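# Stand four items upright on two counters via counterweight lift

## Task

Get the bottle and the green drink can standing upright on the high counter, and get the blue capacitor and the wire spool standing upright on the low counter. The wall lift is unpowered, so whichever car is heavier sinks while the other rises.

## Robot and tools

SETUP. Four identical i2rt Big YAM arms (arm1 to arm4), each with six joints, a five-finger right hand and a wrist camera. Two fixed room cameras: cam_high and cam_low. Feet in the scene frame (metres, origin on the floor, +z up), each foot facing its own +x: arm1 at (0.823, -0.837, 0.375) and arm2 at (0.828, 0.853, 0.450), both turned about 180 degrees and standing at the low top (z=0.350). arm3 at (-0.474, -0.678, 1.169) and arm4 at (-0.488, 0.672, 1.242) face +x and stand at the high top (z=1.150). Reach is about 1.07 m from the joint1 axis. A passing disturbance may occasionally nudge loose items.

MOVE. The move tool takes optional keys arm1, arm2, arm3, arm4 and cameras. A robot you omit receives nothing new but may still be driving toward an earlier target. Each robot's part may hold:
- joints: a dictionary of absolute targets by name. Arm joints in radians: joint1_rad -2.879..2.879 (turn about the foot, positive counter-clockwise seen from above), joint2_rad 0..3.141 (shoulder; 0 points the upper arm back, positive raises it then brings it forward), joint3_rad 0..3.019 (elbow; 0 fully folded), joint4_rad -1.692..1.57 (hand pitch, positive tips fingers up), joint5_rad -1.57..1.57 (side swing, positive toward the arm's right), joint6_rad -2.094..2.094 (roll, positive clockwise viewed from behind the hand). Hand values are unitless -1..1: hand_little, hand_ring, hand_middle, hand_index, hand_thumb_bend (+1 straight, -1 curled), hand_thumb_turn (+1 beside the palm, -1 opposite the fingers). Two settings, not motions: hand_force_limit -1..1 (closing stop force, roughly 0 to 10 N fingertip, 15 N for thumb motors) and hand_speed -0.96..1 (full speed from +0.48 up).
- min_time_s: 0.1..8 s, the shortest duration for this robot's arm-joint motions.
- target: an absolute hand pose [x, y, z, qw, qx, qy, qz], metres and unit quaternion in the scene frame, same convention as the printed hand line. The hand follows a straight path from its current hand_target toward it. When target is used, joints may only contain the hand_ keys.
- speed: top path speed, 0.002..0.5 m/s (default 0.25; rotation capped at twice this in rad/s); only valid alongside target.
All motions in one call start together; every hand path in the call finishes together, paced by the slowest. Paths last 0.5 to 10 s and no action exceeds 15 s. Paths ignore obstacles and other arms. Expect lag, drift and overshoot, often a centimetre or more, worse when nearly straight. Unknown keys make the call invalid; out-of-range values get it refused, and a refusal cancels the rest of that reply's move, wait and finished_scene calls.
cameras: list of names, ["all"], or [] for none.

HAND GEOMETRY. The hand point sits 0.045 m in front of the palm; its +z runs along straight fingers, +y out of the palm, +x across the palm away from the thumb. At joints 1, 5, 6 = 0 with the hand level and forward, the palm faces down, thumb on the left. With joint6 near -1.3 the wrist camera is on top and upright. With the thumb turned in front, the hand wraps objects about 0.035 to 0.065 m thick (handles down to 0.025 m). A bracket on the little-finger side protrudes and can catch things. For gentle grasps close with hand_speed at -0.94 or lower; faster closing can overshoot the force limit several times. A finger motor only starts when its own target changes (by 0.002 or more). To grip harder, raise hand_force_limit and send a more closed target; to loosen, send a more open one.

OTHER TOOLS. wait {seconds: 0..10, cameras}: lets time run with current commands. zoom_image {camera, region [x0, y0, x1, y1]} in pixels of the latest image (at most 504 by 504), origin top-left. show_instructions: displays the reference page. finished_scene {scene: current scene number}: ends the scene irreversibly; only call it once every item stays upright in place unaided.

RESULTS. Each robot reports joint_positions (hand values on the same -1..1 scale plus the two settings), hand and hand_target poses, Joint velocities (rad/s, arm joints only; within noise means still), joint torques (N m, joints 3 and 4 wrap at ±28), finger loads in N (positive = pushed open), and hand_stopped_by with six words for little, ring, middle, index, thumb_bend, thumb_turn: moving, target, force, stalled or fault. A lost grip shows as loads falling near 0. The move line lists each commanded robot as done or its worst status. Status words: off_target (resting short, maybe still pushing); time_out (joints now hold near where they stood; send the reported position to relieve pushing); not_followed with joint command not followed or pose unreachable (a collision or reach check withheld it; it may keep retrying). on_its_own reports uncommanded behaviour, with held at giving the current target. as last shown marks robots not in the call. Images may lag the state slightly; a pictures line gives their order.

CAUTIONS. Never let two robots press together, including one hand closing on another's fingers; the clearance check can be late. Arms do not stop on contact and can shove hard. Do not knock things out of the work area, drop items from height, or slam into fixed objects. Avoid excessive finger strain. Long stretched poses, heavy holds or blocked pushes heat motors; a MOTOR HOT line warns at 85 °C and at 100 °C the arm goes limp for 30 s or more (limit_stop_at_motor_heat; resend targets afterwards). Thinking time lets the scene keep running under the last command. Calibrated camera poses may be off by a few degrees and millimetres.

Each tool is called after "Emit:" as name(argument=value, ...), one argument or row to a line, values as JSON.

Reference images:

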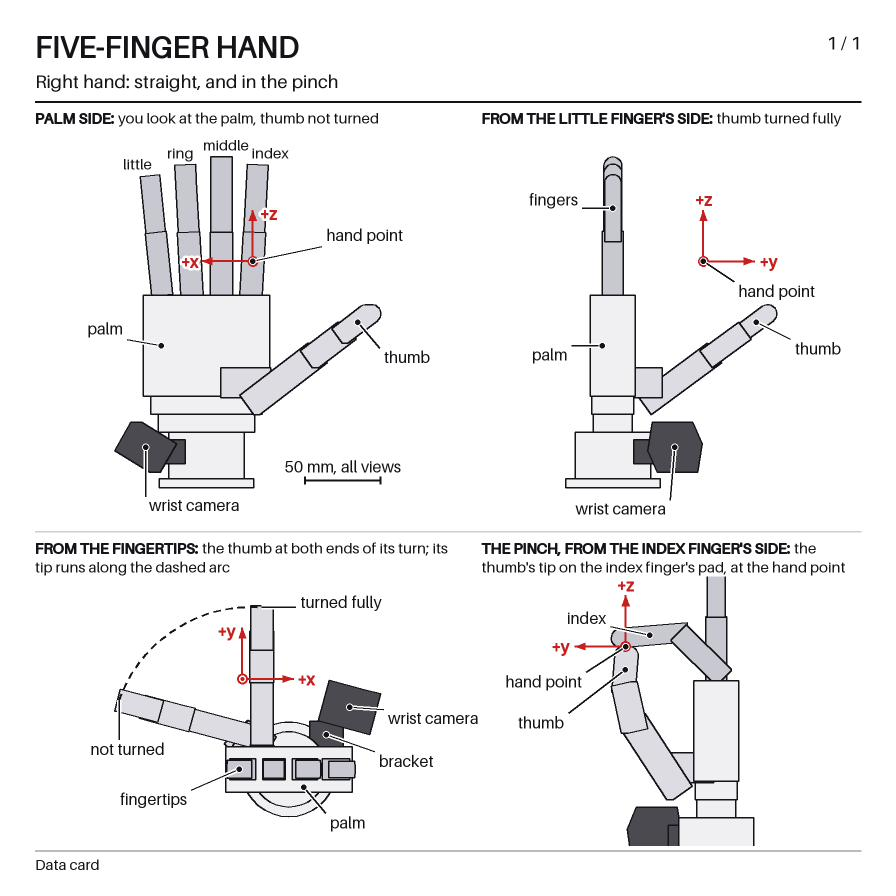

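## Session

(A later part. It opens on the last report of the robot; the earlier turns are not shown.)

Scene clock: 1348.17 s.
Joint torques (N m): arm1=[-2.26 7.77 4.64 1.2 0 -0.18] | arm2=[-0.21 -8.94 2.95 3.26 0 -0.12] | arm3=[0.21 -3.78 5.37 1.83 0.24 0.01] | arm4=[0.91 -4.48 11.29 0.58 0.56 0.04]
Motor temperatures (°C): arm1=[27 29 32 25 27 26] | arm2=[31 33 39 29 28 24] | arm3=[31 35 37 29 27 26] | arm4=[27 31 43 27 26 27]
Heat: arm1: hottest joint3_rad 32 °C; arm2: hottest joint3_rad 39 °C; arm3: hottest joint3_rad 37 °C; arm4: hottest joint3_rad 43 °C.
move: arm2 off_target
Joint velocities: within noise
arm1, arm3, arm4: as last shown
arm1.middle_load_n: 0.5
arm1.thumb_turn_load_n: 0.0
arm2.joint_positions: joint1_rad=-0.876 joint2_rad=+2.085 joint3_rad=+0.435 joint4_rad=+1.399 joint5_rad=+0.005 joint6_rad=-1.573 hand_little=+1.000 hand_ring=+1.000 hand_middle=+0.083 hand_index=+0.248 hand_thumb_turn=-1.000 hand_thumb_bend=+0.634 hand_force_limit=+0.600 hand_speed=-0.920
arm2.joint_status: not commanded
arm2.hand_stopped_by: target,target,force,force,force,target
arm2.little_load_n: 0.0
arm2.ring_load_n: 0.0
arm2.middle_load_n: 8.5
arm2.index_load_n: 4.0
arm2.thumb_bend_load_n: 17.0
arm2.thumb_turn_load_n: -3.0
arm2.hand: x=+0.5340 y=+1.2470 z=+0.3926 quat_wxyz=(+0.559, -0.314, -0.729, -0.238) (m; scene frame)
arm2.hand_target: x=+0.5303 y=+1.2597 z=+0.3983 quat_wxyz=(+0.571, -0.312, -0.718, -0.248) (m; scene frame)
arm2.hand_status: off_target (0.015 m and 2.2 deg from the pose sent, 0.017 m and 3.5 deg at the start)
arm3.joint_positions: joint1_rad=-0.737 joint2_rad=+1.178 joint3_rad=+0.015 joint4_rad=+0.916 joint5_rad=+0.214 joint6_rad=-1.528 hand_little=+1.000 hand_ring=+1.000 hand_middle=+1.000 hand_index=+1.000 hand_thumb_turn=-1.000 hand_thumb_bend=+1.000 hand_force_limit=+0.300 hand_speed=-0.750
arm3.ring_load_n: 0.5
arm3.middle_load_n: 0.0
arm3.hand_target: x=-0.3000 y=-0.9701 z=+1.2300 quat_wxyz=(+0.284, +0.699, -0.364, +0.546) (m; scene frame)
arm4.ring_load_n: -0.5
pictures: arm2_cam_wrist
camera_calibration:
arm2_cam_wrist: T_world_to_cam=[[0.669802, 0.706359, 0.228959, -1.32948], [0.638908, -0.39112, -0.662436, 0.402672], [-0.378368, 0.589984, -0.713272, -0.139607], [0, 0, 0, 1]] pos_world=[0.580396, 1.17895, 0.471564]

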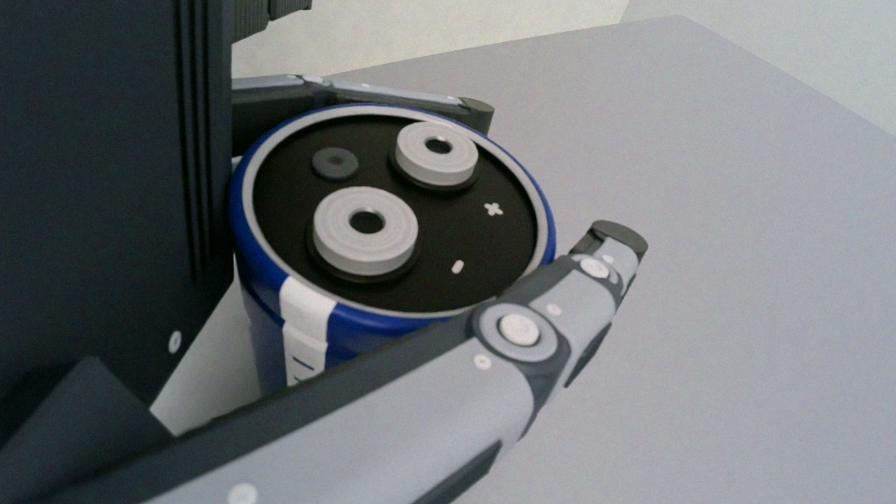

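Emit:
move(
  arm2={"joints": {"hand_thumb_bend": 1.0, "hand_index": 1.0, "hand_middle": 1.0, "hand_speed": -0.75}},
)

Emit:
move(
  arm2={"target": [0.64, 1.14, 0.43, 0.57089, -0.31206, -0.7177, -0.24823], "speed": 0.1},
  cameras=["arm2_cam_wrist", "cam_high", "cam_low", "arm4_cam_wrist"],
)

Scene clock: 1355.07 s.
Joint torques (N m): arm1=[-2.2 7.82 4.63 1.21 0 -0.19] | arm2=[-0.15 -9.23 2.1 3.18 -0.01 -0.11] | arm3=[0.09 -3.78 5.46 1.89 0.23 0.02] | arm4=[0.5 -4.37 11.26 0.58 0.56 0.02]
Motor temperatures (°C): arm1=[27 29 32 25 27 26] | arm2=[31 32 38 29 28 24] | arm3=[31 35 37 29 27 26] | arm4=[27 31 43 27 26 27]
Heat: arm1: hottest joint3_rad 32 °C; arm2: hottest joint3_rad 38 °C; arm3: hottest joint3_rad 37 °C; arm4: hottest joint3_rad 43 °C.
move: arm2 done
Joint velocities: within noise
arm1, arm3, arm4: as last shown
arm1.middle_load_n: 0.0
arm2.joint_positions: joint1_rad=-0.877 joint2_rad=+2.088 joint3_rad=+0.447 joint4_rad=+1.400 joint5_rad=+0.005 joint6_rad=-1.575 hand_little=+1.000 hand_ring=+1.000 hand_middle=+1.000 hand_index=+1.000 hand_thumb_turn=-1.000 hand_thumb_bend=+1.000 hand_force_limit=+0.600 hand_speed=-0.750
arm2.joint_status: all done
arm2.hand_stopped_by: target,target,target,target,target,target
arm2.little_load_n: 0.0
arm2.ring_load_n: 0.0
arm2.middle_load_n: 0.0
arm2.index_load_n: 0.0
arm2.thumb_bend_load_n: 0.0
arm2.thumb_turn_load_n: 0.0
arm2.hand: x=+0.5305 y=+1.2511 z=+0.3943 quat_wxyz=(+0.563, -0.312, -0.727, -0.240) (m; scene frame)
arm2.hand_target: x=+0.5303 y=+1.2595 z=+0.3981 quat_wxyz=(+0.571, -0.312, -0.718, -0.248) (m; scene frame)
arm2.hand_status: not commanded
arm3.ring_load_n: 0.0
arm3.thumb_turn_load_n: 0.5
arm4.ring_load_n: 0.0
pictures: none

Scene clock: 1357.30 s.
Joint torques (N m): arm1=[-2.2 7.82 4.64 1.21 0 -0.18] | arm2=[1.03 -7.41 -1.44 3.18 0.11 0.02] | arm3=[0.67 -3.72 5.42 1.88 0.24 0.02] | arm4=[0.38 -4.6 11.3 0.51 0.56 0.03]
Motor temperatures (°C): arm1=[27 29 32 25 27 26] | arm2=[31 32 38 29 28 24] | arm3=[31 35 37 29 27 26] | arm4=[27 31 43 27 27 27]
Heat: arm1: hottest joint3_rad 32 °C; arm2: hottest joint3_rad 38 °C; arm3: hottest joint3_rad 37 °C; arm4: hottest joint3_rad 43 °C.
move: arm2 not_followed
Joint velocities: within noise
arm1, arm3, arm4: as last shown
arm2.joint_positions: joint1_rad=-0.877 joint2_rad=+1.930 joint3_rad=+0.041 joint4_rad=+1.537 joint5_rad=+0.021 joint6_rad=-1.564 hand_little=+1.000 hand_ring=+1.000 hand_middle=+1.000 hand_index=+1.000 hand_thumb_turn=-1.000 hand_thumb_bend=+1.000 hand_force_limit=+0.600 hand_speed=-0.750
arm2.joint_status: not commanded
arm2.hand_stopped_by: target,target,target,target,target,target
arm2.little_load_n: 0.0
arm2.ring_load_n: 0.0
arm2.middle_load_n: 0.0
arm2.index_load_n: -0.5
arm2.thumb_bend_load_n: 0.0
arm2.thumb_turn_load_n: 0.0
arm2.on_its_own: joint2_rad is held at +1.915, not at its first target +2.099; joint3_rad is held at +0.030, not at its first target +0.461; joint4_rad is held at +1.560, not at its first target +1.423
arm2.hand: x=+0.6398 y=+1.1414 z=+0.4218 quat_wxyz=(+0.520, -0.333, -0.753, -0.226) (m; scene frame)
arm2.hand_target: x=+0.6396 y=+1.1406 z=+0.4301 quat_wxyz=(+0.532, -0.333, -0.745, -0.227) (m; scene frame)
arm2.hand_status: not_followed (0.008 m and 7.9 deg from the pose sent, 0.160 m and 1.6 deg at the start; a joint's target at an end of its range on 49 of 67 steps)
arm4.thumb_bend_load_n: 0.5
arm4.thumb_turn_load_n: 0.0
pictures: arm2_cam_wrist, arm4_cam_wrist, cam_high, cam_low
pose unreachable (arm2 arm): on one or more control steps of this call this arm could not follow its commanded pose, so it was not sent that pose on those steps. On the call's last step it was still not sent that pose. It may still have moved: this result reports where it is.
cause: moving toward the commanded pose would bring two parts of the arm too close to each other.
camera_calibration:
arm2_cam_wrist: T_world_to_cam=[[0.667301, 0.711408, 0.220472, -1.3331], [0.673254, -0.449587, -0.587027, 0.326051], [-0.318494, 0.540158, -0.778968, 0.0297851], [0, 0, 0, 1]] pos_world=[0.67955, 1.07888, 0.508514]
arm4_cam_wrist: T_world_to_cam=[[0.0724226, -0.965807, 0.248942, 0.524043], [-0.748711, -0.217546, -0.626184, 0.811275], [0.658929, -0.141036, -0.738865, 1.40052], [0, 0, 0, 1]] pos_world=[-0.353387, 0.880137, 1.41235]

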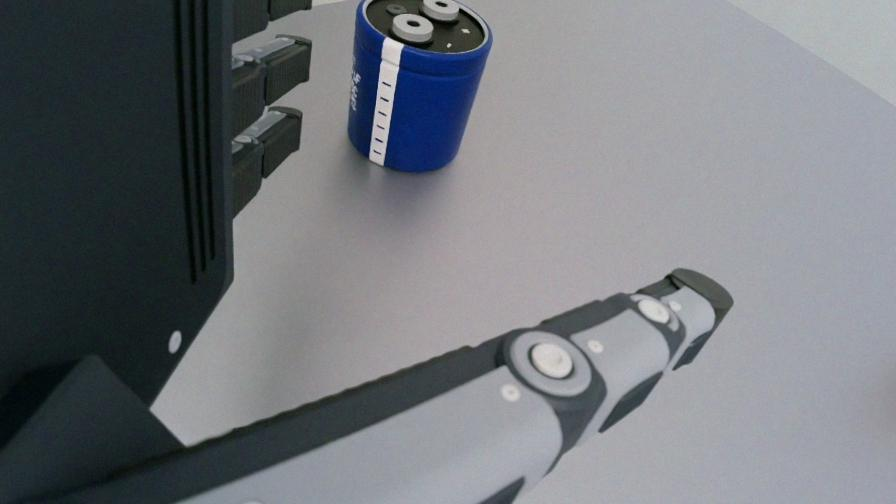

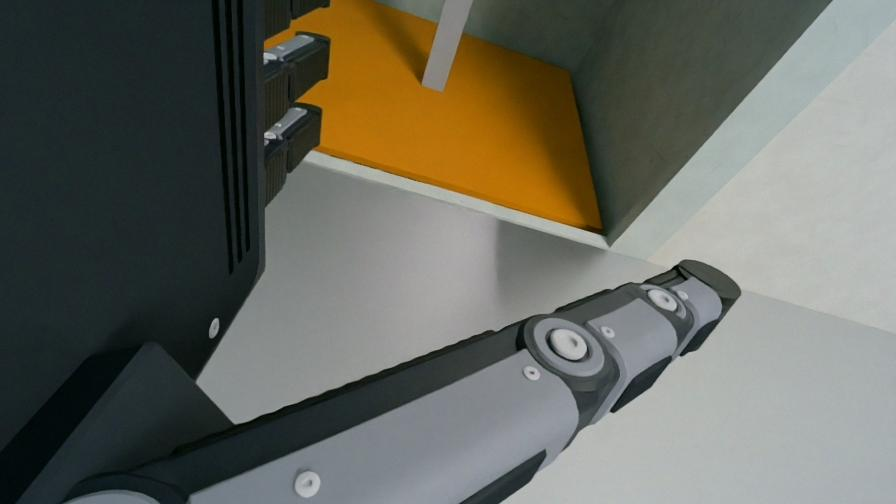

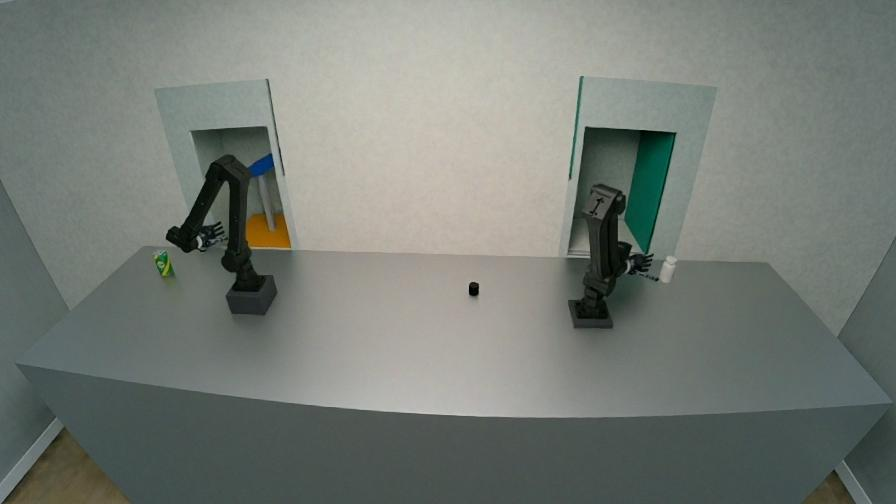

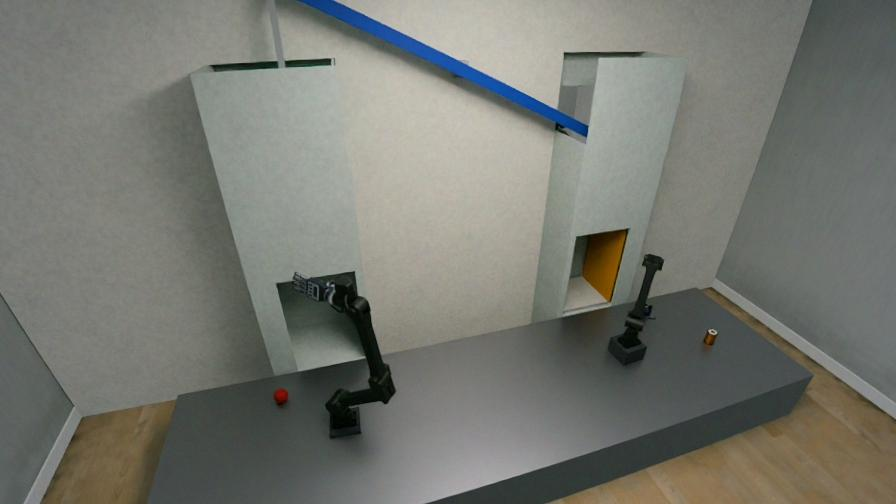

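Emit:
zoom_image(
  camera="cam_high",
  region=[130, 220, 230, 310],
)

Emit:
zoom_image(
  camera="cam_high",
  region=[610, 220, 710, 310],
)

Emit:
zoom_image(
  camera="cam_low",
  region=[590, 240, 750, 380],
)

Scaled by 5.040 from the camera's 896x504 image, which has a finer 1280x720 frame.

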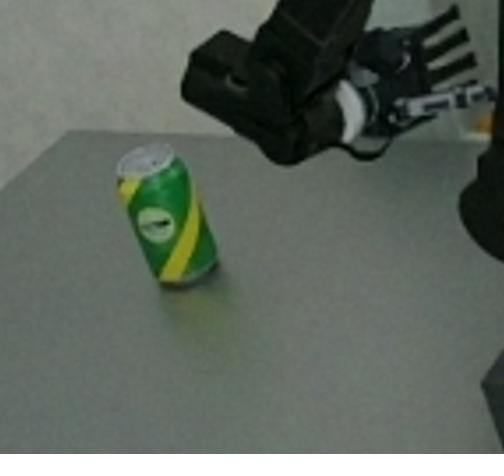

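Scaled by 5.040 from the camera's 896x504 image, which has a finer 1280x720 frame.

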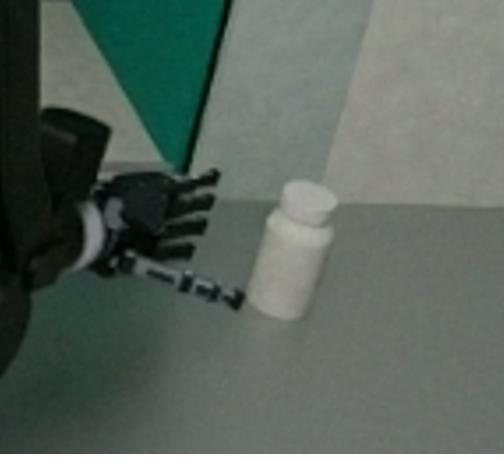

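Scaled by 3.150 from the camera's 896x504 image, which has a finer 1280x720 frame.

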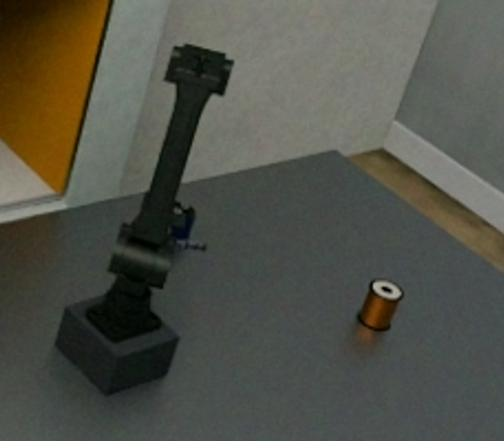

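Emit:
finished_scene(
  scene=1,
)

The scene is finished: the task was done.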